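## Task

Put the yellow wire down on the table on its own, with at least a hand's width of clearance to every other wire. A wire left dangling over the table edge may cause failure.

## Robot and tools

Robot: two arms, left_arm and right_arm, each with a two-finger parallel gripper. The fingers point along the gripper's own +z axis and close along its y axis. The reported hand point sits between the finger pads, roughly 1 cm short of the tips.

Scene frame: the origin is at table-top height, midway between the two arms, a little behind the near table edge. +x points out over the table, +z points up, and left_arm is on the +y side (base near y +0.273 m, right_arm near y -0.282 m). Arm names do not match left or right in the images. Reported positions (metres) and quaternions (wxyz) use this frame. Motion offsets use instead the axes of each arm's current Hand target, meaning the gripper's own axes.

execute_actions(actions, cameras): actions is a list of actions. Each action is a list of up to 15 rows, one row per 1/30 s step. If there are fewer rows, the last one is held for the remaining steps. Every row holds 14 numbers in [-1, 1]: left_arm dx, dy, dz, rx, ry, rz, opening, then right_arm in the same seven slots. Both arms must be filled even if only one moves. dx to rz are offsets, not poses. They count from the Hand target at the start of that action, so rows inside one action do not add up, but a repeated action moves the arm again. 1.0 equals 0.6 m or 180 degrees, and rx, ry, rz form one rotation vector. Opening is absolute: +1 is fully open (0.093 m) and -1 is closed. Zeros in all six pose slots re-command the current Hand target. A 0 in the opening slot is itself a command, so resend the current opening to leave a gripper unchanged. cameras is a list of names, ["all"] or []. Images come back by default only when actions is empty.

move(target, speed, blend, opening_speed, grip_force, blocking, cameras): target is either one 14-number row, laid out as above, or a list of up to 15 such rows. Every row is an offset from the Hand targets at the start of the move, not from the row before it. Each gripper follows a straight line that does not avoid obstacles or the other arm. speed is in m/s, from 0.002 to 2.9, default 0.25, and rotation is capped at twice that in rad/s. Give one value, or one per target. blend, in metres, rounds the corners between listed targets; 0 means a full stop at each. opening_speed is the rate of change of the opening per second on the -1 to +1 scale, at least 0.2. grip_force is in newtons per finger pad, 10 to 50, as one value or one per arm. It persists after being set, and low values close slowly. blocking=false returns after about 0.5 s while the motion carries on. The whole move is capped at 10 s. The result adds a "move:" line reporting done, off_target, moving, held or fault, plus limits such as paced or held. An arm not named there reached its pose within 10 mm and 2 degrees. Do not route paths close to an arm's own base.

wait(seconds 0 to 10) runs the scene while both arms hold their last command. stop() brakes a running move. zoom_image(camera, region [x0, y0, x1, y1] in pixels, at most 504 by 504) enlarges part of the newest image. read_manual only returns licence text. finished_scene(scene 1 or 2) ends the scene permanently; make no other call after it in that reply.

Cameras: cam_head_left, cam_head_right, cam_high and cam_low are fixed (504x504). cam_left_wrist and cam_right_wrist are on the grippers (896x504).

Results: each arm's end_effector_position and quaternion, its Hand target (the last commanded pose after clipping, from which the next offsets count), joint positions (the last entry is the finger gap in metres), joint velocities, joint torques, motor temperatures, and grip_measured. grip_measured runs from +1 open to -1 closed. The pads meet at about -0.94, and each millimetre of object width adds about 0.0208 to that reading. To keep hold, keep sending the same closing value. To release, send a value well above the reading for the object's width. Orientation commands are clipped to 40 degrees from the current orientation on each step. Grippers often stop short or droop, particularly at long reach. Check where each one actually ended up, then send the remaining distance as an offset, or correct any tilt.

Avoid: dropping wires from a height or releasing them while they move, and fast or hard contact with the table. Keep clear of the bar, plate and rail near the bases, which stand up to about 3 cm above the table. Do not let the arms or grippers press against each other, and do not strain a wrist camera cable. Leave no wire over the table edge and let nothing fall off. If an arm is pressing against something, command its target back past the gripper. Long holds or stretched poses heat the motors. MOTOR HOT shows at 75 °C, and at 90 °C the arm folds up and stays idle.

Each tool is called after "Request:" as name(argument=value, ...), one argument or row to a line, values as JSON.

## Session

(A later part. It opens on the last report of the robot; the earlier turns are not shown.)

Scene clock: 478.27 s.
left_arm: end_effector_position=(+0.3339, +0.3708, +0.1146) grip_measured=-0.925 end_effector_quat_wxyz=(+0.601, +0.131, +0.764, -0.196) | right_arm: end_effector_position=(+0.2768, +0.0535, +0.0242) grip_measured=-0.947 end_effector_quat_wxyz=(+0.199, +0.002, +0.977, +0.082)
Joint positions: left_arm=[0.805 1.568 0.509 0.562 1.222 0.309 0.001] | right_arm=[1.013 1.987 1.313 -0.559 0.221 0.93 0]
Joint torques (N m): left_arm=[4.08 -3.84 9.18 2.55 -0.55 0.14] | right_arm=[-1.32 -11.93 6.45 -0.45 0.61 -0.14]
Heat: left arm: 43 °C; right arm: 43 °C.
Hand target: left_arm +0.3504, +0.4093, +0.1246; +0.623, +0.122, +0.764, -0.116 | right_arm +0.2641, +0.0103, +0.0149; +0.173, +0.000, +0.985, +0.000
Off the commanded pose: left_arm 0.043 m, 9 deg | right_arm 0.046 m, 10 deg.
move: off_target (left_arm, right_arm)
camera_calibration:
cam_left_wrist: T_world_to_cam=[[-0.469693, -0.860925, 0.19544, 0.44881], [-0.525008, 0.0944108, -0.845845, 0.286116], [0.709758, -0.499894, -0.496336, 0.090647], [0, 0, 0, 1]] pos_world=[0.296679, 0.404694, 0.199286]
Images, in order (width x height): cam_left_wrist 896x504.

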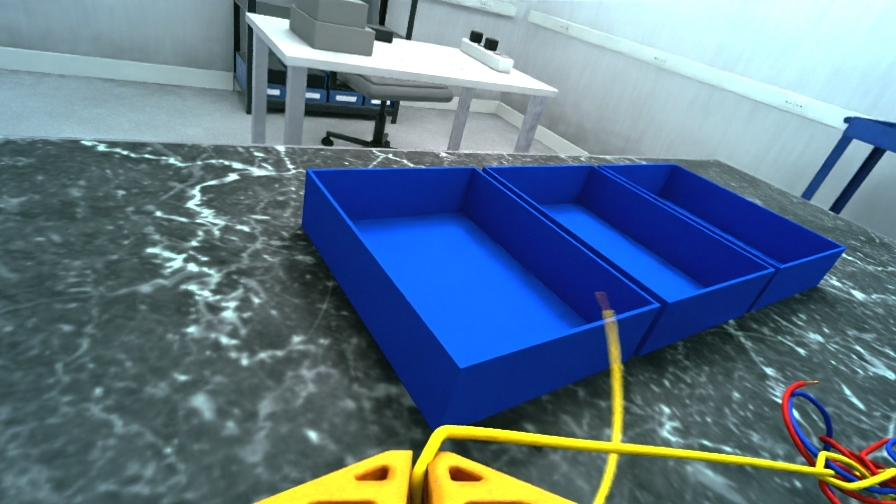

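Request:
move(
  target=[
    [-0.0042, -0.0943, 0.0329, 0, 0, 0, -0.931052, 0, 0, 0, 0, 0, 0, -0.95],
    [-0.098, -0.0025, -0.0197, 0, 0, 0, -0.931052, 0, -0.0833, 0, 0, 0, 0, -0.95],
    [-0.1022, -0.0968, 0.0133, 0, 0, 0, -0.931052, 0, 0, 0, 0, 0, 0, -0.95],
    [0, 0, 0, 0, 0, 0, -0.931052, 0, -0.1, 0, 0, 0, 0, -0.95],
  ],
  speed=0.15,
  blend=[0.01, 0.01, 0.01, 0],
  cameras=["cam_left_wrist", "cam_right_wrist"],
)

Request:
zoom_image(
  camera="cam_left_wrist",
  region=[596, 290, 896, 504],
)

Scene clock: 507.17 s.
left_arm: end_effector_position=(+0.3331, +0.3613, +0.1230) grip_measured=-0.925 end_effector_quat_wxyz=(+0.601, +0.153, +0.754, -0.219) | right_arm: end_effector_position=(+0.2824, +0.0327, +0.0465) grip_measured=-0.947 end_effector_quat_wxyz=(+0.221, -0.016, +0.965, +0.143)
Joint positions: left_arm=[0.795 1.555 0.537 0.497 1.278 0.34 0.001] | right_arm=[0.943 1.822 1.135 -0.404 0.145 0.826 0]
Joint torques (N m): left_arm=[5.71 -3.92 7.9 2.74 -0.98 0.07] | right_arm=[-3.75 -10.76 3.43 -0.88 1.01 -0.21]
Motor temperatures (°C): left_arm=[23 40 37 44 22 21 22] | right_arm=[25 43 31 26 23 21 23]
Heat: left arm: 44 °C; right arm: 43 °C.
Hand target: left_arm +0.3504, +0.4093, +0.1246; +0.623, +0.122, +0.764, -0.116 | right_arm +0.2641, -0.0498, +0.0148; +0.173, +0.000, +0.985, +0.000
Off the commanded pose: left_arm 0.051 m, 13 deg | right_arm 0.090 m, 18 deg.
move: off_target (left_arm, right_arm)
camera_calibration:
cam_left_wrist: T_world_to_cam=[[-0.526283, -0.826718, 0.198906, 0.444696], [-0.50626, 0.116704, -0.854448, 0.280527], [0.683174, -0.55038, -0.479953, 0.115768], [0, 0, 0, 1]] pos_world=[0.296965, 0.398616, 0.206806]
cam_right_wrist: T_world_to_cam=[[0.0715615, -0.961966, -0.263631, 0.0217787], [-0.995703, -0.084471, 0.0379475, 0.316233], [-0.0587733, 0.259782, -0.963877, 0.140073], [0, 0, 0, 1]] pos_world=[0.321548, 0.0112743, 0.128755]
Images, in order (width x height): cam_left_wrist 896x504, cam_right_wrist 896x504.

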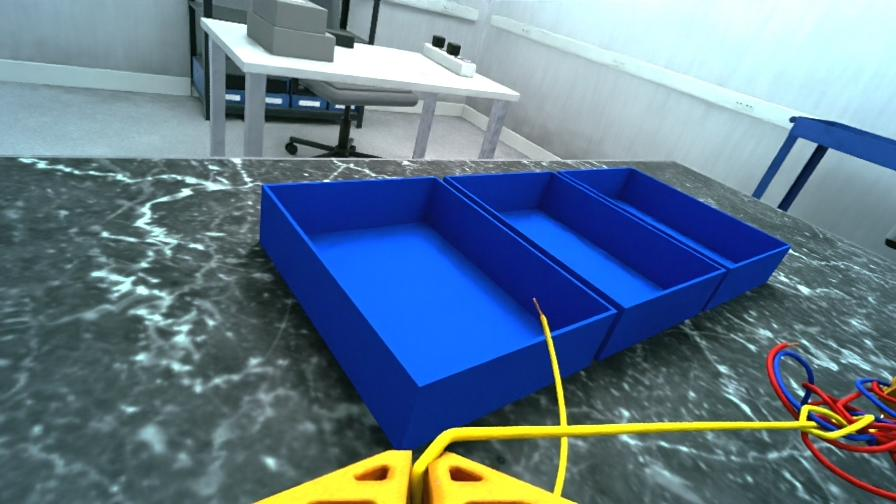

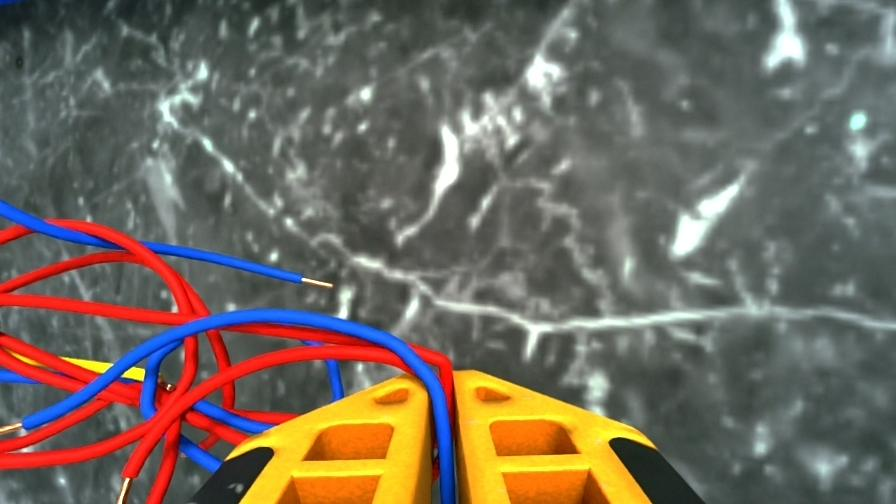

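Scaled by 1.680.

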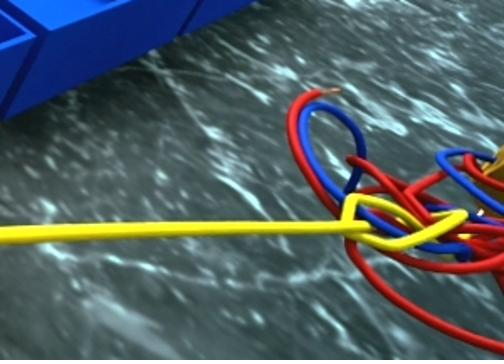

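Request:
move(
  target=[-0.0065, -0.3413, 0.0298, 0.2023, 0.1552, 0.106, -0.931052, -0.0023, 0.1, -0.0063, 0, 0, 0, -0.95],
  speed=0.2,
  cameras=["cam_left_wrist", "cam_right_wrist"],
)

Request:
zoom_image(
  camera="cam_left_wrist",
  region=[400, 100, 896, 504],
)

Request:
zoom_image(
  camera="cam_right_wrist",
  region=[0, 150, 450, 504],
)

Scene clock: 584.07 s.
left_arm: end_effector_position=(+0.2974, +0.2087, +0.1241) grip_measured=-0.925 end_effector_quat_wxyz=(+0.364, +0.443, +0.788, -0.224) | right_arm: end_effector_position=(+0.2597, +0.0042, +0.0172) grip_measured=-0.948 end_effector_quat_wxyz=(+0.166, -0.005, +0.986, +0.001)
Joint positions: left_arm=[0.277 1.358 0.894 -0.769 0.88 1.113 0.001] | right_arm=[0.992 1.945 1.266 -0.722 0.257 0.908 0]
Joint torques (N m): left_arm=[0.08 -4.98 8.08 0.85 0.4 0.26] | right_arm=[0.28 -8.39 10.55 0.66 0.33 0.13]
Heat: left arm: 45 °C; right arm: 45 °C.
Hand target: left_arm +0.2997, +0.2100, +0.1302; +0.366, +0.454, +0.784, -0.212 | right_arm +0.2641, +0.0102, +0.0189; +0.173, +0.000, +0.985, +0.000
Off the commanded pose: left_arm 0.007 m, 2 deg | right_arm 0.008 m, 1 deg.
move: done
camera_calibration:
cam_left_wrist: T_world_to_cam=[[-0.864143, -0.493541, 0.0983567, 0.343005], [-0.467272, 0.71433, -0.52095, 0.103504], [0.186851, -0.496135, -0.847901, 0.238658], [0, 0, 0, 1]] pos_world=[0.300176, 0.213758, 0.222542]
cam_right_wrist: T_world_to_cam=[[-0.0127886, -0.99988, 0.00873221, 0.00563694], [-0.98663, 0.0140371, 0.162369, 0.28743], [-0.162472, -0.006539, -0.986692, 0.146457], [0, 0, 0, 1]] pos_world=[0.307455, 0.00255926, 0.0977892]
Images, in order (width x height): cam_left_wrist 896x504, cam_right_wrist 896x504.

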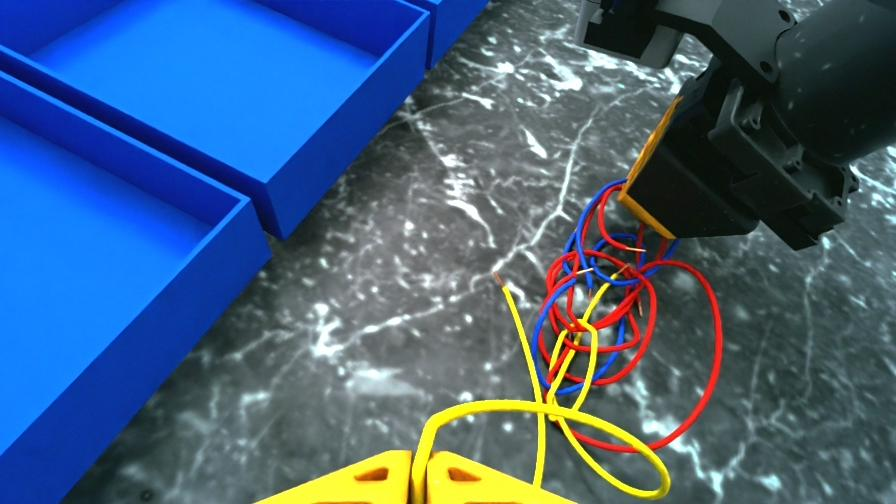

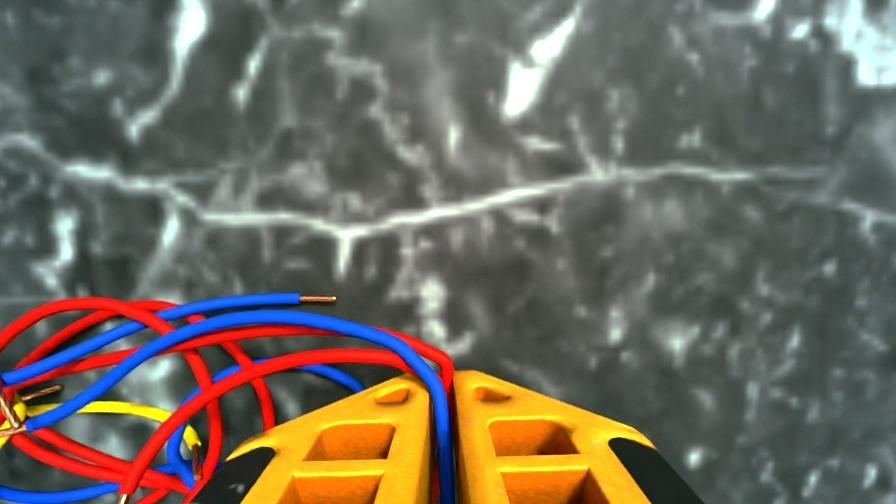

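Scaled by 1.016.

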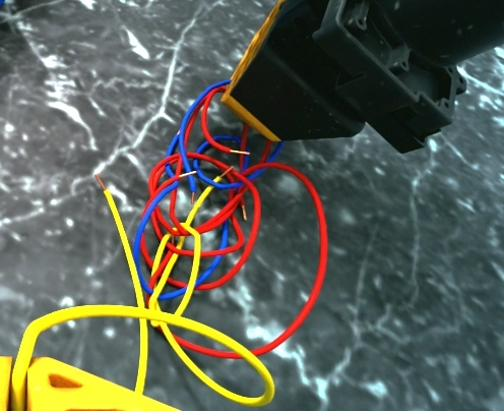

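Scaled by 1.120.

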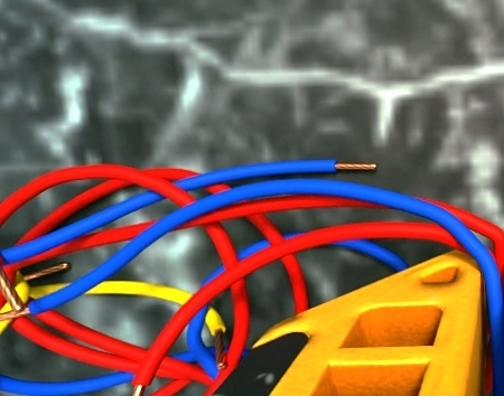

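Request:
zoom_image(
  camera="cam_left_wrist",
  region=[520, 230, 690, 440],
)

Scaled by 2.400.

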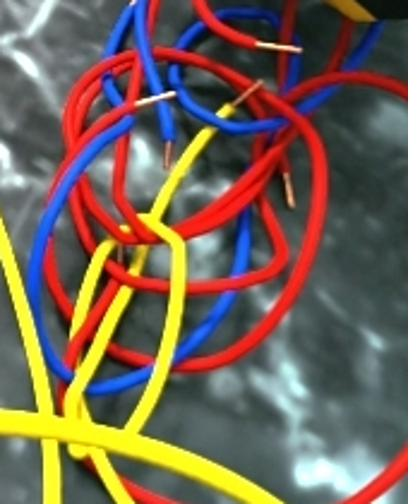

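Request:
move(
  target=[
    [0, 0, 0, 0, 0, 0, -0.931052, 0, 0, 0, 0, 0, 0, -0.2],
    [-0.0004, 0.0645, -0.1028, 0, 0, 0, -0.931052, 0, 0, -0.1667, 0, 0, 0, -0.2],
    [-0.0007, 0.0645, -0.1028, 0, 0, 0, -0.931052, -0.0302, 0.2, -0.1325, -0.1322, 0, -0.3656, -0.2],
  ],
  speed=[0.1, 0.15, 0.25],
  blend=[0, 0.02, 0],
  opening_speed=1.0,
  cameras=["cam_left_wrist", "cam_right_wrist"],
)

Request:
zoom_image(
  camera="cam_right_wrist",
  region=[200, 100, 700, 504],
)

Scene clock: 715.67 s.
left_arm: end_effector_position=(+0.3063, +0.2681, +0.1673) grip_measured=-0.925 end_effector_quat_wxyz=(+0.362, +0.452, +0.788, -0.209) | right_arm: end_effector_position=(+0.2488, +0.1272, +0.1005) grip_measured=-0.201 end_effector_quat_wxyz=(+0.144, -0.564, +0.808, +0.095)
Joint positions: left_arm=[0.486 1.501 1.209 -1.181 0.9 1.451 0.001] | right_arm=[1.042 2.115 1.838 -0.986 -0.078 -0.209 0.036]
Joint torques (N m): left_arm=[0.96 -3.89 7.83 0.38 0.72 0.24] | right_arm=[-0.95 -10.19 11.45 0.93 -0.14 -0.1]
Motor temperatures (°C): left_arm=[23 39 39 38 23 21 22] | right_arm=[25 40 35 26 23 21 23]
Heat: left arm: 39 °C; right arm: 40 °C.
Hand target: left_arm +0.3097, +0.2702, +0.1701; +0.366, +0.453, +0.785, -0.212 | right_arm +0.2540, +0.1302, +0.0997; +0.142, -0.565, +0.807, +0.099
Off the commanded pose: left_arm 0.005 m, 1 deg | right_arm 0.006 m, 1 deg.
move: done
camera_calibration:
cam_left_wrist: T_world_to_cam=[[-0.867104, -0.493102, 0.0705781, 0.381089], [-0.457792, 0.732999, -0.50313, 0.0768385], [0.19636, -0.468576, -0.861324, 0.295085], [0, 0, 0, 1]] pos_world=[0.307676, 0.269863, 0.265927]
cam_right_wrist: T_world_to_cam=[[0.92995, -0.367292, 0.0170062, -0.188007], [-0.365558, -0.918612, 0.150066, 0.226651], [-0.0394959, -0.145771, -0.98853, 0.214893], [0, 0, 0, 1]] pos_world=[0.266179, 0.170475, 0.181613]
Images, in order (width x height): cam_left_wrist 896x504, cam_right_wrist 896x504.

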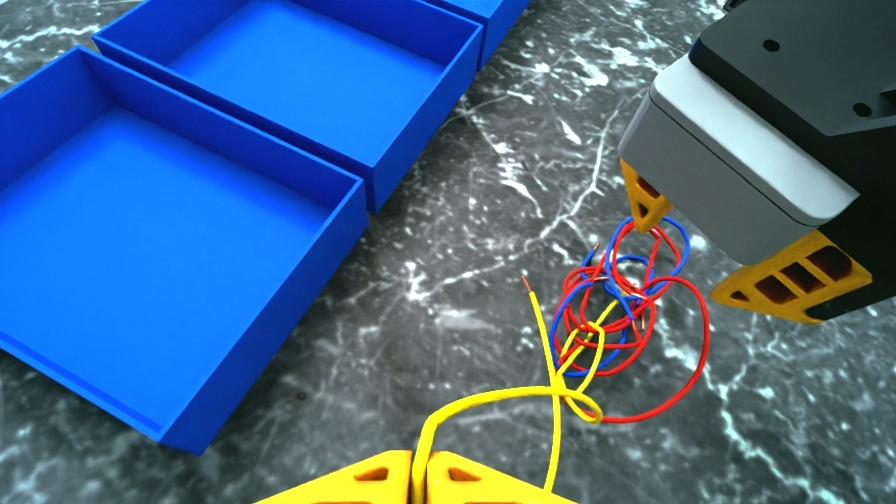

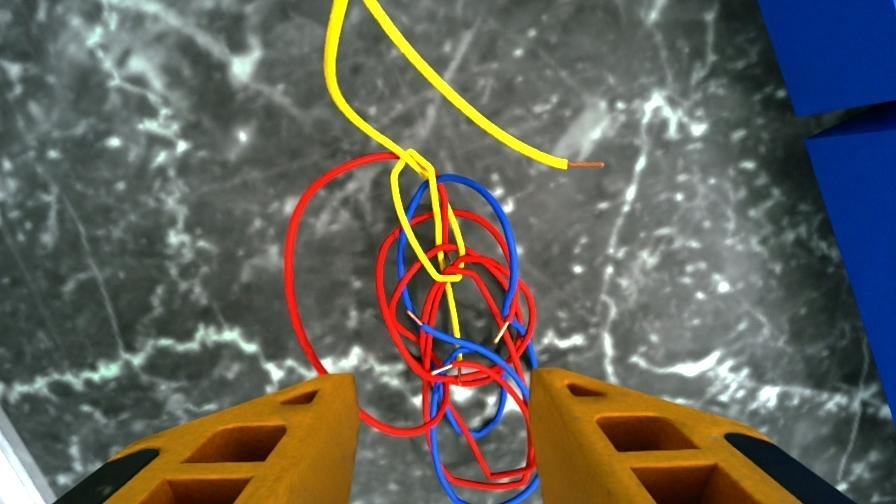

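Scaled by 1.008.

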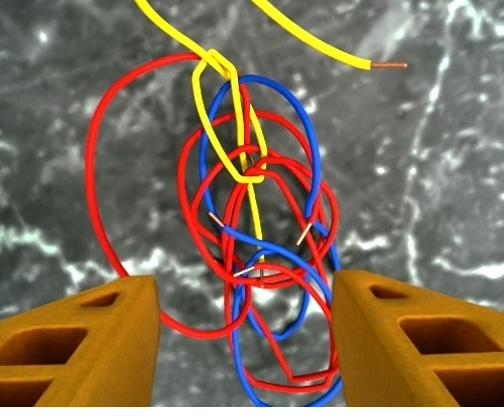

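Request:
zoom_image(
  camera="cam_right_wrist",
  region=[360, 130, 520, 300],
)

Scaled by 2.965.

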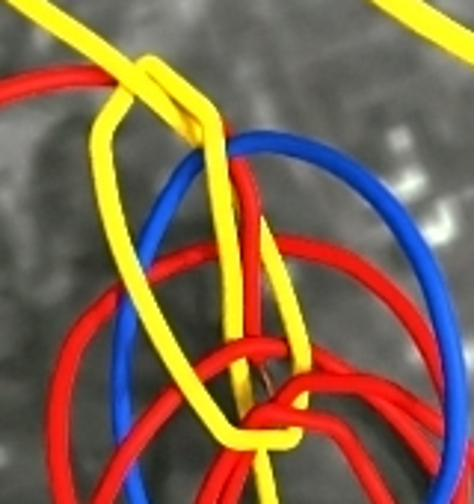

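Request:
move(
  target=[0, 0, 0, 0, 0, 0, -0.931052, -0.0355, 0.0352, 0.1112, 0, 0, 0, -0.607],
  speed=0.12,
  cameras=["cam_right_wrist"],
)

Request:
zoom_image(
  camera="cam_right_wrist",
  region=[280, 220, 620, 504],
)

Scene clock: 804.73 s.
left_arm: end_effector_position=(+0.3063, +0.2681, +0.1673) grip_measured=-0.925 end_effector_quat_wxyz=(+0.362, +0.452, +0.788, -0.209) | right_arm: end_effector_position=(+0.2403, +0.1655, +0.0422) grip_measured=-0.606 end_effector_quat_wxyz=(+0.122, -0.571, +0.806, +0.093)
Joint positions: left_arm=[0.486 1.501 1.209 -1.181 0.9 1.451 0.001] | right_arm=[1.099 2.297 1.91 -0.914 -0.078 -0.169 0.016]
Joint torques (N m): left_arm=[0.96 -3.88 7.83 0.39 0.72 0.25] | right_arm=[-0.18 -11.74 11.29 1.27 0.02 0.1]
Heat: left arm: 42 °C; right arm: 43 °C.
Hand target: left_arm +0.3097, +0.2702, +0.1701; +0.366, +0.453, +0.785, -0.212 | right_arm +0.2487, +0.1777, +0.0442; +0.142, -0.565, +0.807, +0.099
Off the commanded pose: left_arm 0.005 m, 1 deg | right_arm 0.015 m, 3 deg.
move: off_target (right_arm)
camera_calibration:
cam_right_wrist: T_world_to_cam=[[0.936395, -0.350944, -0.0013627, -0.16852], [-0.344397, -0.91966, 0.188723, 0.261004], [-0.0674843, -0.17625, -0.982029, 0.174056], [0, 0, 0, 1]] pos_world=[0.259437, 0.211571, 0.121442]
Images, in order (width x height): cam_right_wrist 896x504.

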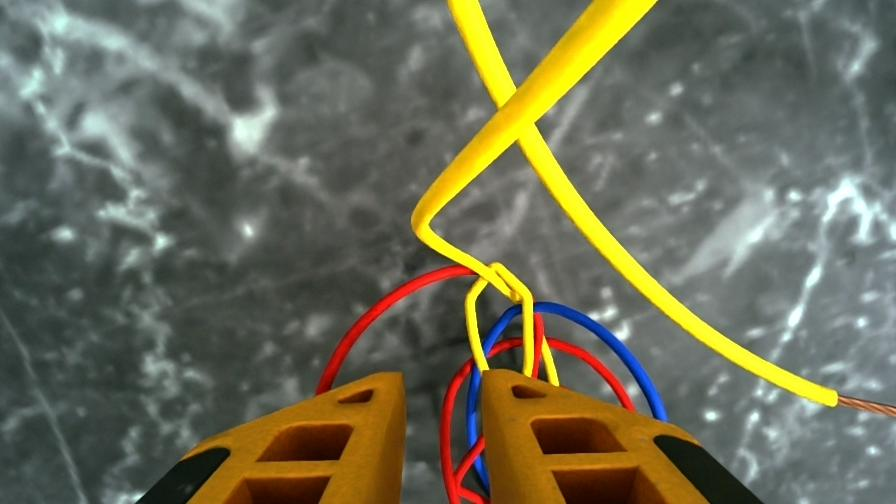

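Scaled by 1.482.

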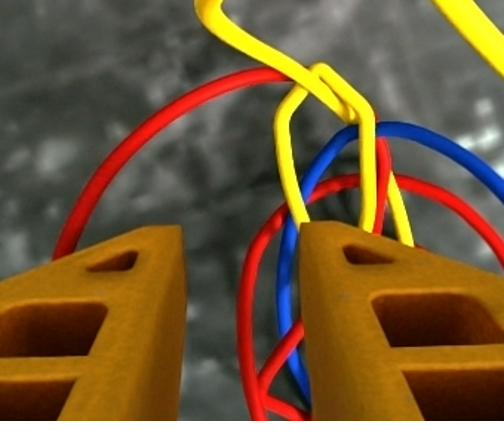

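Request:
move(
  target=[0, 0, 0, 0, 0, 0, -0.931052, 0.0, -0.004, 0.025, 0, 0, 0, -0.607],
  speed=0.08,
  cameras=["cam_right_wrist"],
)

Request:
zoom_image(
  camera="cam_right_wrist",
  region=[340, 240, 620, 504],
)

Scene clock: 839.43 s.
left_arm: end_effector_position=(+0.3063, +0.2681, +0.1673) grip_measured=-0.925 end_effector_quat_wxyz=(+0.362, +0.452, +0.788, -0.209) | right_arm: end_effector_position=(+0.2431, +0.1701, +0.0292) grip_measured=-0.606 end_effector_quat_wxyz=(+0.122, -0.571, +0.806, +0.093)
Joint positions: left_arm=[0.486 1.501 1.209 -1.181 0.9 1.451 0.001] | right_arm=[1.099 2.328 1.91 -0.882 -0.078 -0.168 0.016]
Joint torques (N m): left_arm=[0.96 -3.89 7.83 0.39 0.72 0.24] | right_arm=[-0.42 -11.78 11.25 1.28 0.02 0.08]
Motor temperatures (°C): left_arm=[23 38 42 33 23 21 22] | right_arm=[25 44 40 29 22 21 23]
Heat: left arm: 42 °C; right arm: 44 °C.
Hand target: left_arm +0.3097, +0.2702, +0.1701; +0.366, +0.453, +0.785, -0.212 | right_arm +0.2527, +0.1816, +0.0302; +0.142, -0.565, +0.807, +0.099
Off the commanded pose: left_arm 0.005 m, 1 deg | right_arm 0.015 m, 2 deg.
move: off_target (right_arm)
camera_calibration:
cam_right_wrist: T_world_to_cam=[[0.936272, -0.351274, -0.00139911, -0.169474], [-0.344792, -0.919743, 0.187591, 0.268801], [-0.0671827, -0.175154, -0.982246, 0.161981], [0, 0, 0, 1]] pos_world=[0.262236, 0.216068, 0.108443]
Images, in order (width x height): cam_right_wrist 896x504.

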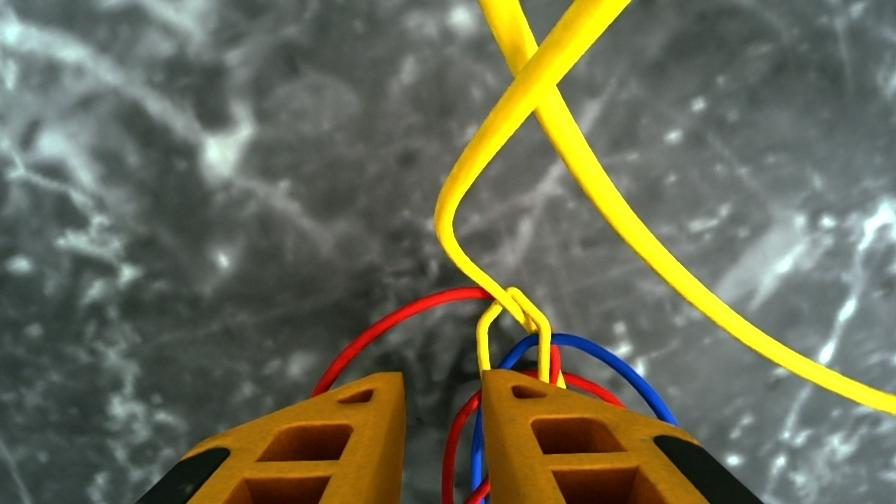

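Scaled by 1.800.

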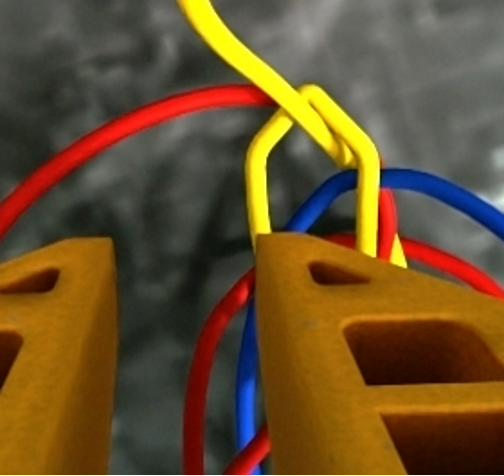

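Request:
move(
  target=[0, 0, 0, 0, 0, 0, -0.931052, -0.0083, -0.0118, 0.0102, 0, 0, 0, -0.607],
  speed=0.06,
  cameras=["cam_right_wrist"],
)

Request:
zoom_image(
  camera="cam_right_wrist",
  region=[340, 240, 620, 504],
)

Scene clock: 876.50 s.
left_arm: end_effector_position=(+0.3063, +0.2681, +0.1673) grip_measured=-0.925 end_effector_quat_wxyz=(+0.362, +0.452, +0.788, -0.209) | right_arm: end_effector_position=(+0.2513, +0.1783, +0.0267) grip_measured=-0.606 end_effector_quat_wxyz=(+0.129, -0.568, +0.807, +0.096)
Joint positions: left_arm=[0.486 1.501 1.209 -1.181 0.9 1.451 0.001] | right_arm=[1.093 2.367 1.962 -0.882 -0.078 -0.168 0.016]
Joint torques (N m): left_arm=[0.98 -3.88 7.82 0.39 0.72 0.25] | right_arm=[-0.92 -11.85 11.37 1.17 0 -0.03]
Heat: left arm: 43 °C; right arm: 46 °C.
Hand target: left_arm +0.3097, +0.2702, +0.1701; +0.366, +0.453, +0.785, -0.212 | right_arm +0.2618, +0.1855, +0.0260; +0.142, -0.565, +0.807, +0.099
Off the commanded pose: left_arm 0.005 m, 1 deg | right_arm 0.013 m, 2 deg.
move: off_target (right_arm)
camera_calibration:
cam_right_wrist: T_world_to_cam=[[0.934312, -0.356456, 0.000705599, -0.172885], [-0.351125, -0.919992, 0.174143, 0.281644], [-0.0614252, -0.162952, -0.98472, 0.158004], [0, 0, 0, 1]] pos_world=[0.270126, 0.223231, 0.106666]
Images, in order (width x height): cam_right_wrist 896x504.

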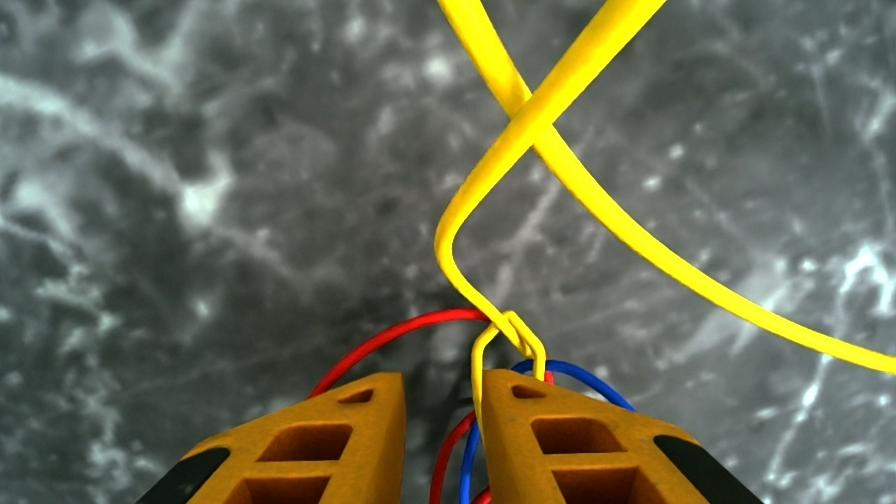

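Scaled by 1.800.

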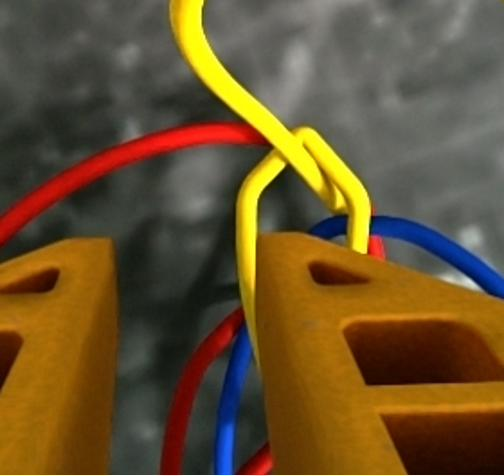

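Request:
move(
  target=[0, 0, 0, 0, 0, 0, -0.931052, 0.0088, -0.0075, 0.0218, 0, 0, 0, -0.607],
  speed=0.06,
  cameras=["cam_right_wrist"],
)

Request:
zoom_image(
  camera="cam_right_wrist",
  region=[340, 240, 620, 504],
)

Scene clock: 894.47 s.
left_arm: end_effector_position=(+0.3063, +0.2681, +0.1673) grip_measured=-0.925 end_effector_quat_wxyz=(+0.362, +0.452, +0.788, -0.209) | right_arm: end_effector_position=(+0.2586, +0.1819, +0.0236) grip_measured=-0.606 end_effector_quat_wxyz=(+0.139, -0.565, +0.807, +0.099)
Joint positions: left_arm=[0.486 1.501 1.209 -1.181 0.9 1.451 0.001] | right_arm=[1.085 2.378 1.962 -0.849 -0.078 -0.171 0.016]
Joint torques (N m): left_arm=[0.96 -3.89 7.83 0.39 0.72 0.25] | right_arm=[-0.94 -11.85 8.12 1.34 -0.04 -0.1]
Heat: left arm: 43 °C; right arm: 48 °C.
Hand target: left_arm +0.3097, +0.2702, +0.1701; +0.366, +0.453, +0.785, -0.212 | right_arm +0.2658, +0.1835, +0.0119; +0.142, -0.565, +0.807, +0.099
Off the commanded pose: left_arm 0.005 m, 1 deg | right_arm 0.014 m, 0 deg.
move: off_target (right_arm)
camera_calibration:
cam_right_wrist: T_world_to_cam=[[0.932284, -0.361693, 0.0049049, -0.177127], [-0.358147, -0.921071, 0.152837, 0.290554], [-0.0507623, -0.144244, -0.988239, 0.149902], [0, 0, 0, 1]] pos_world=[0.276803, 0.225178, 0.1046]
Images, in order (width x height): cam_right_wrist 896x504.

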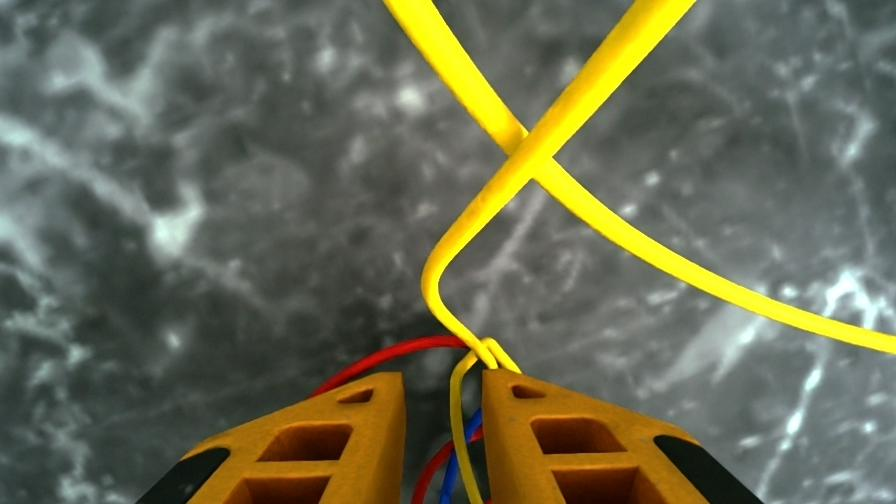

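Scaled by 1.800.

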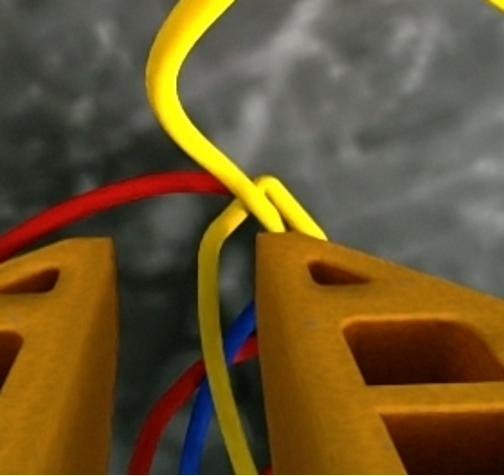

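Request:
move(
  target=[0, 0, 0, 0, 0, 0, -0.931052, 0.0155, -0.0003, 0.0122, 0, 0, 0, -0.607],
  speed=0.06,
  cameras=["cam_right_wrist"],
)

Request:
zoom_image(
  camera="cam_right_wrist",
  region=[340, 240, 620, 504],
)

Scene clock: 942.57 s.
left_arm: end_effector_position=(+0.3061, +0.2680, +0.1673) grip_measured=-0.925 end_effector_quat_wxyz=(+0.362, +0.452, +0.788, -0.209) | right_arm: end_effector_position=(+0.2588, +0.1818, +0.0109) grip_measured=-0.606 end_effector_quat_wxyz=(+0.144, -0.566, +0.805, +0.101)
Joint positions: left_arm=[0.486 1.501 1.209 -1.182 0.9 1.451 0.001] | right_arm=[1.085 2.378 1.907 -0.784 -0.078 -0.173 0.016]
Joint torques (N m): left_arm=[0.96 -3.88 7.83 0.39 0.72 0.24] | right_arm=[-1.16 -13.27 6.65 1.26 -0.05 -0.09]
Motor temperatures (°C): left_arm=[23 38 43 31 24 21 22] | right_arm=[25 51 35 31 22 21 23]
Heat: left arm: 43 °C; right arm: 51 °C.
Hand target: left_arm +0.3097, +0.2702, +0.1701; +0.366, +0.453, +0.785, -0.212 | right_arm +0.2638, +0.1775, +0.0019; +0.142, -0.565, +0.807, +0.099
Off the commanded pose: left_arm 0.005 m, 1 deg | right_arm 0.011 m, 0 deg.
move: off_target (right_arm)
camera_calibration:
cam_right_wrist: T_world_to_cam=[[0.933052, -0.359668, 0.0073385, -0.177736], [-0.356971, -0.923142, 0.14276, 0.29264], [-0.0445716, -0.135822, -0.98973, 0.134269], [0, 0, 0, 1]] pos_world=[0.276286, 0.224459, 0.0924167]
Images, in order (width x height): cam_right_wrist 896x504.

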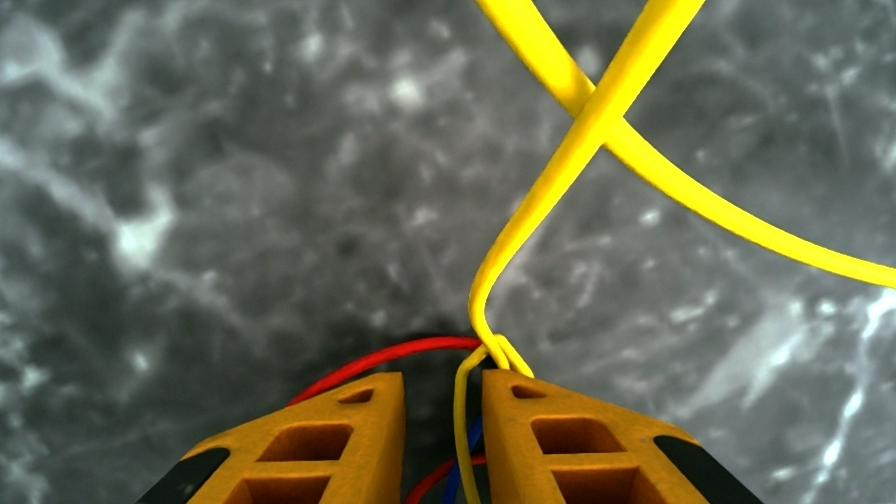

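Scaled by 1.800.

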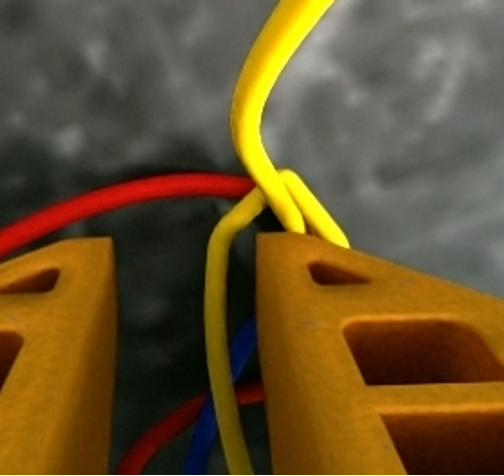

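Request:
move(
  target=[
    [0, 0, 0, 0, 0, 0, -0.931052, -0.0034, 0, -0.0094, 0, 0, 0, -0.607],
    [0, 0, 0, 0, 0, 0, -0.931052, -0.0034, 0, -0.0094, 0, 0, 0, -0.95],
    [0, 0, 0, 0, 0, 0, -0.931052, 0.0023, 0.0413, -0.0895, 0, 0, 0, -0.95],
    [0, 0, 0, 0, 0, 0, -0.931052, 0.0363, 0.0925, -0.1548, 0, 0, 0, -0.95],
  ],
  speed=[0.05, 0.05, 0.1, 0.1],
  blend=[0, 0, 0.01, 0],
  opening_speed=1.0,
  cameras=["cam_right_wrist", "cam_left_wrist"],
)

Request:
zoom_image(
  camera="cam_right_wrist",
  region=[340, 200, 740, 504],
)

Request:
zoom_image(
  camera="cam_left_wrist",
  region=[450, 150, 800, 450],
)

Scene clock: 997.27 s.
left_arm: end_effector_position=(+0.3060, +0.2679, +0.1673) grip_measured=-0.925 end_effector_quat_wxyz=(+0.361, +0.452, +0.788, -0.210) | right_arm: end_effector_position=(+0.1951, +0.1508, +0.0659) grip_measured=-0.943 end_effector_quat_wxyz=(+0.130, -0.570, +0.806, +0.096)
Joint positions: left_arm=[0.486 1.501 1.209 -1.182 0.9 1.451 0.001] | right_arm=[1.173 2.122 1.72 -0.878 -0.056 -0.096 0]
Joint torques (N m): left_arm=[0.98 -3.86 7.83 0.4 0.72 0.24] | right_arm=[-0.02 -15.95 7.57 0.92 0.06 0.11]
Motor temperatures (°C): left_arm=[23 38 43 30 24 21 22] | right_arm=[25 56 34 31 22 21 23]
Heat: left arm: 43 °C; right arm: 56 °C.
Hand target: left_arm +0.3097, +0.2701, +0.1701; +0.366, +0.453, +0.785, -0.212 | right_arm +0.1939, +0.1475, +0.0818; +0.142, -0.565, +0.807, +0.099
Off the commanded pose: left_arm 0.005 m, 1 deg | right_arm 0.016 m, 2 deg.
move: off_target (right_arm)
camera_calibration:
cam_left_wrist: T_world_to_cam=[[-0.866978, -0.493105, 0.0720943, 0.380568], [-0.458541, 0.732679, -0.502913, 0.0770011], [0.195167, -0.469073, -0.861325, 0.29552], [0, 0, 0, 1]] pos_world=[0.307576, 0.269863, 0.265827]
cam_right_wrist: T_world_to_cam=[[0.935909, -0.352237, 0.00187416, -0.13129], [-0.347289, -0.921848, 0.172006, 0.229423], [-0.0588591, -0.161633, -0.985094, 0.187988], [0, 0, 0, 1]] pos_world=[0.213616, 0.195633, 0.14597]
Images, in order (width x height): cam_left_wrist 896x504, cam_right_wrist 896x504.

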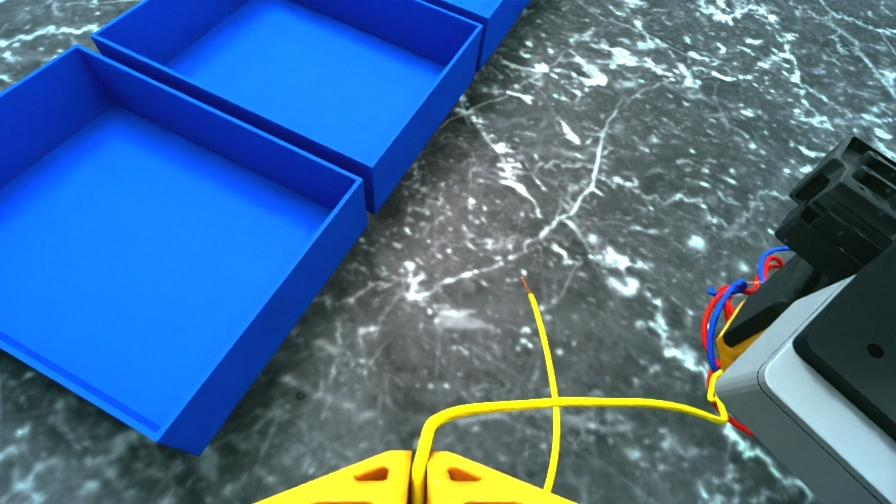

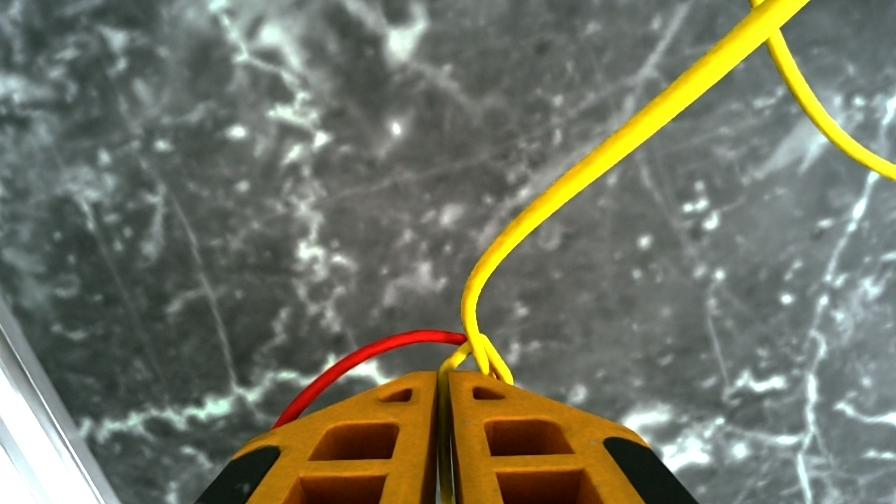

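Scaled by 1.260.

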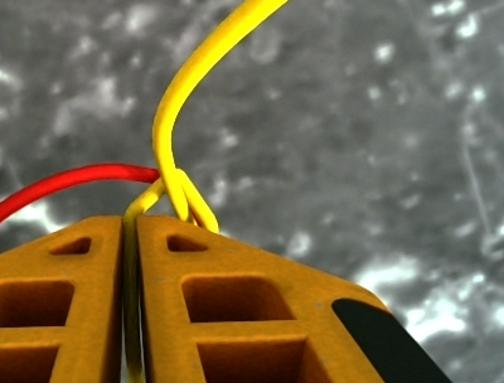

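Scaled by 1.440.

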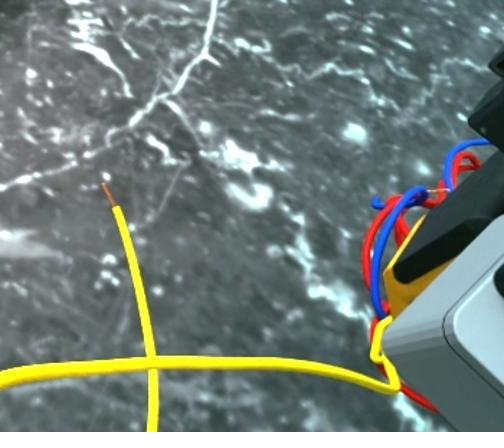

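Request:
move(
  target=[
    [0.1761, 0, 0.1479, 0, 0, 0, -0.931052, 0, 0, 0, 0, 0, 0, -0.95],
    [0.1761, 0, 0.1479, 0, 0, 0, -0.7, 0, 0, 0, 0, 0, 0, -0.95],
    [0.1761, 0, 0.0145, 0, 0, 0, -0.7, -0.0102, -0.0113, -0.1203, 0, 0, 0, -0.95],
  ],
  speed=[0.15, 0.1, 0.12],
  opening_speed=0.7,
  cameras=["cam_left_wrist", "cam_right_wrist"],
)

Scene clock: 1154.80 s.
left_arm: end_effector_position=(+0.2756, +0.3166, +0.0809) grip_measured=-0.702 end_effector_quat_wxyz=(+0.363, +0.447, +0.787, -0.224) | right_arm: end_effector_position=(+0.1904, +0.1308, +0.1272) grip_measured=-0.943 end_effector_quat_wxyz=(+0.122, -0.566, +0.810, +0.091)
Joint positions: left_arm=[0.698 1.683 1.016 -1.108 0.905 1.802 0.012] | right_arm=[1.161 2.049 1.86 -1.11 -0.055 -0.097 0]
Joint torques (N m): left_arm=[1.36 -5.57 6.79 -0.11 0.54 0.24] | right_arm=[-0.92 -15.13 10.82 0.74 0 -0.1]
Motor temperatures (°C): left_arm=[23 37 44 28 24 21 22] | right_arm=[25 59 33 28 22 21 23]
Heat: left arm: 44 °C; right arm: 59 °C.
Hand target: left_arm +0.2792, +0.3231, +0.0835; +0.366, +0.454, +0.784, -0.212 | right_arm +0.1937, +0.1277, +0.1518; +0.142, -0.565, +0.807, +0.099
Off the commanded pose: left_arm 0.008 m, 2 deg | right_arm 0.025 m, 2 deg.
move: off_target (right_arm)
camera_calibration:
cam_left_wrist: T_world_to_cam=[[-0.867476, -0.488224, 0.095517, 0.381057], [-0.462201, 0.71995, -0.517728, -0.00974811], [0.183999, -0.493264, -0.850197, 0.259685], [0, 0, 0, 1]] pos_world=[0.278271, 0.321152, 0.179339]
cam_right_wrist: T_world_to_cam=[[0.931931, -0.362636, 0.000537508, -0.131762], [-0.356092, -0.914831, 0.190479, 0.197199], [-0.0685828, -0.177705, -0.981691, 0.248379], [0, 0, 0, 1]] pos_world=[0.210048, 0.176761, 0.20634]
Images, in order (width x height): cam_left_wrist 896x504, cam_right_wrist 896x504.

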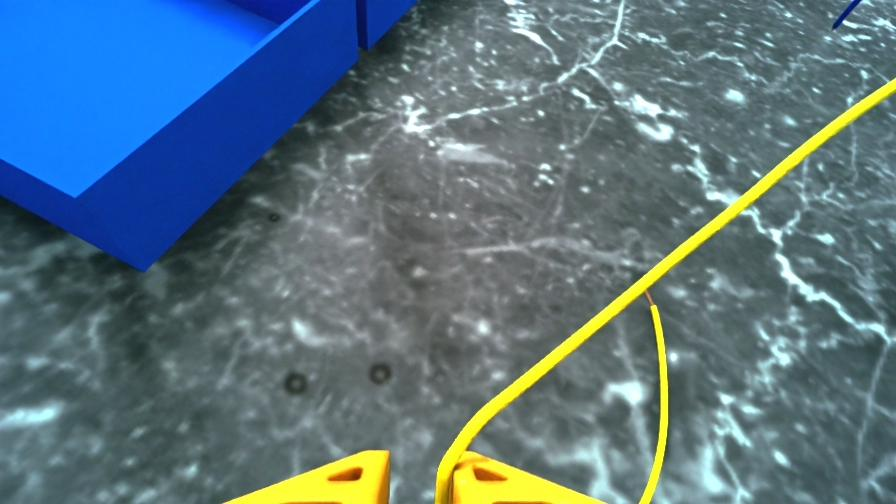

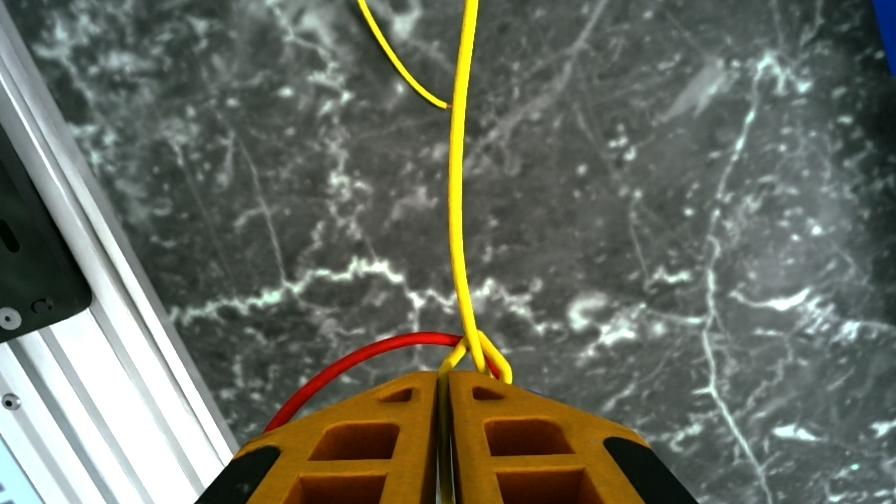

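Request:
move(
  target=[
    [0, 0, -0.1167, 0, 0, 0, 0.0, 0.1198, -0.1118, -0.0573, 0.1226, 0, 0.3394, -0.95],
    [-0.3185, -0.186, 0.027, -0.1928, 0.1515, -0.2761, 0.0, 0.2438, -0.1888, -0.049, 0.2453, 0, 0.6789, -0.95],
    [-0.3185, -0.186, 0.027, -0.1928, 0.1515, -0.2761, 0.0, 0.3718, -0.223, 0.0287, 0.2453, 0, 0.6789, -0.95],
  ],
  speed=[0.25, 0.25, 0.15],
  blend=[0.02, 0.02, 0],
  cameras=["cam_left_wrist", "cam_right_wrist"],
)

Request:
zoom_image(
  camera="cam_left_wrist",
  region=[448, 100, 896, 504],
)

Scene clock: 1184.47 s.
left_arm: end_effector_position=(+0.2550, +0.1517, +0.2143) grip_measured=-0.002 end_effector_quat_wxyz=(+0.212, +0.100, +0.971, -0.056) | right_arm: end_effector_position=(+0.2459, -0.0508, +0.1299) grip_measured=-0.943 end_effector_quat_wxyz=(+0.152, +0.479, +0.861, -0.084)
Joint positions: left_arm=[-0.411 1.21 1.334 -1.217 -0.019 -0.238 0.045] | right_arm=[0.955 1.969 1.756 -1.514 0.318 1.941 0]
Joint torques (N m): left_arm=[0.94 -3.66 5.86 1.39 0 0.12] | right_arm=[-0.72 -8.31 10.13 -0.16 0.21 0.12]
Motor temperatures (°C): left_arm=[23 37 41 28 23 21 22] | right_arm=[25 60 35 28 22 21 23]
Heat: left arm: 41 °C; right arm: 60 °C.
Hand target: left_arm +0.2529, +0.1546, +0.2131; +0.209, +0.099, +0.971, -0.053 (not the last commanded pose) | right_arm +0.2495, -0.0491, +0.1301; +0.150, +0.488, +0.856, -0.085 (not the last commanded pose)
Off the commanded pose: left_arm 0.007 m, 14 deg | right_arm 0.092 m, 2 deg.
move: held (left_arm; a check stopped the path), off_target (right_arm; braked when a check withheld steps of left_arm); path passed 1 of 3 targets; limits=held
pose unreachable (left arm): on one or more control steps of this call, first in action 0 (counted from 0), this arm could not follow its commanded pose, so it was not sent that pose on those steps. It may still have moved: this result reports where it is.
cause: moving toward the commanded pose would bring a part of the arm too close to another arm (this arm's fingers and the right arm's wrist (the part past joint 4), along the way the arms are being sent, or toward where that arm still pushes).
camera_calibration:
cam_left_wrist: T_world_to_cam=[[-0.198406, -0.971105, 0.132624, 0.164598], [-0.977398, 0.185958, -0.10056, 0.291441], [0.0729914, -0.149578, -0.986052, 0.300844], [0, 0, 0, 1]] pos_world=[0.295552, 0.150646, 0.304125]
cam_right_wrist: T_world_to_cam=[[-0.861095, -0.508389, 0.00742942, 0.183257], [-0.501927, 0.8523, 0.14715, 0.18165], [-0.0811417, 0.122981, -0.989086, 0.241841], [0, 0, 0, 1]] pos_world=[0.2686, -0.0913965, 0.21111]
Images, in order (width x height): cam_left_wrist 896x504, cam_right_wrist 896x504.

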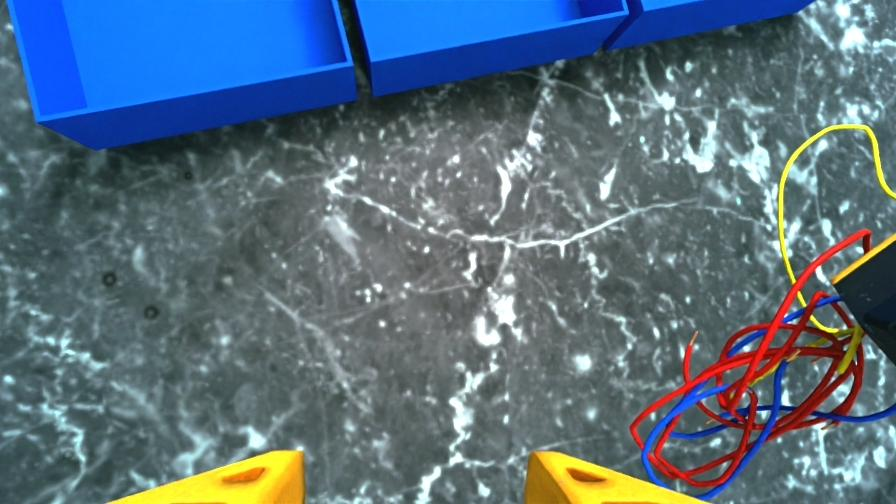

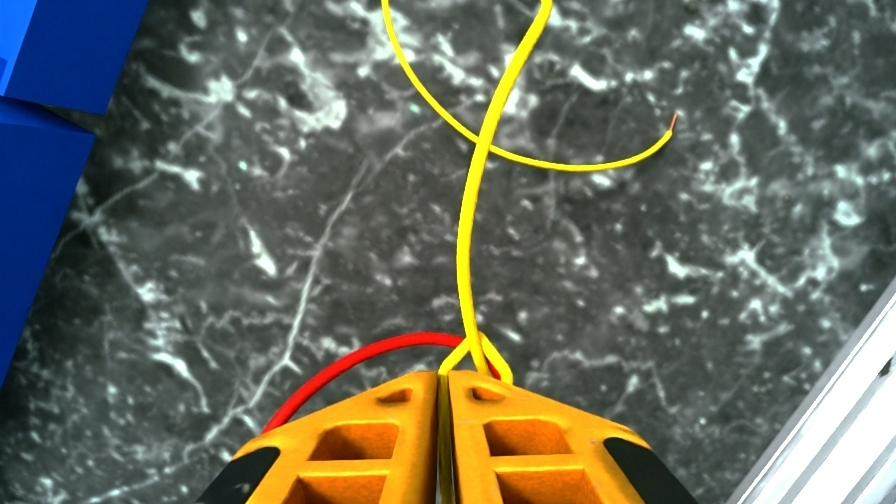

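Scaled by 1.125.

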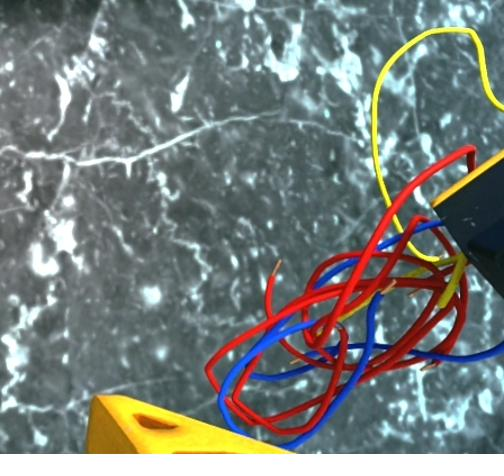

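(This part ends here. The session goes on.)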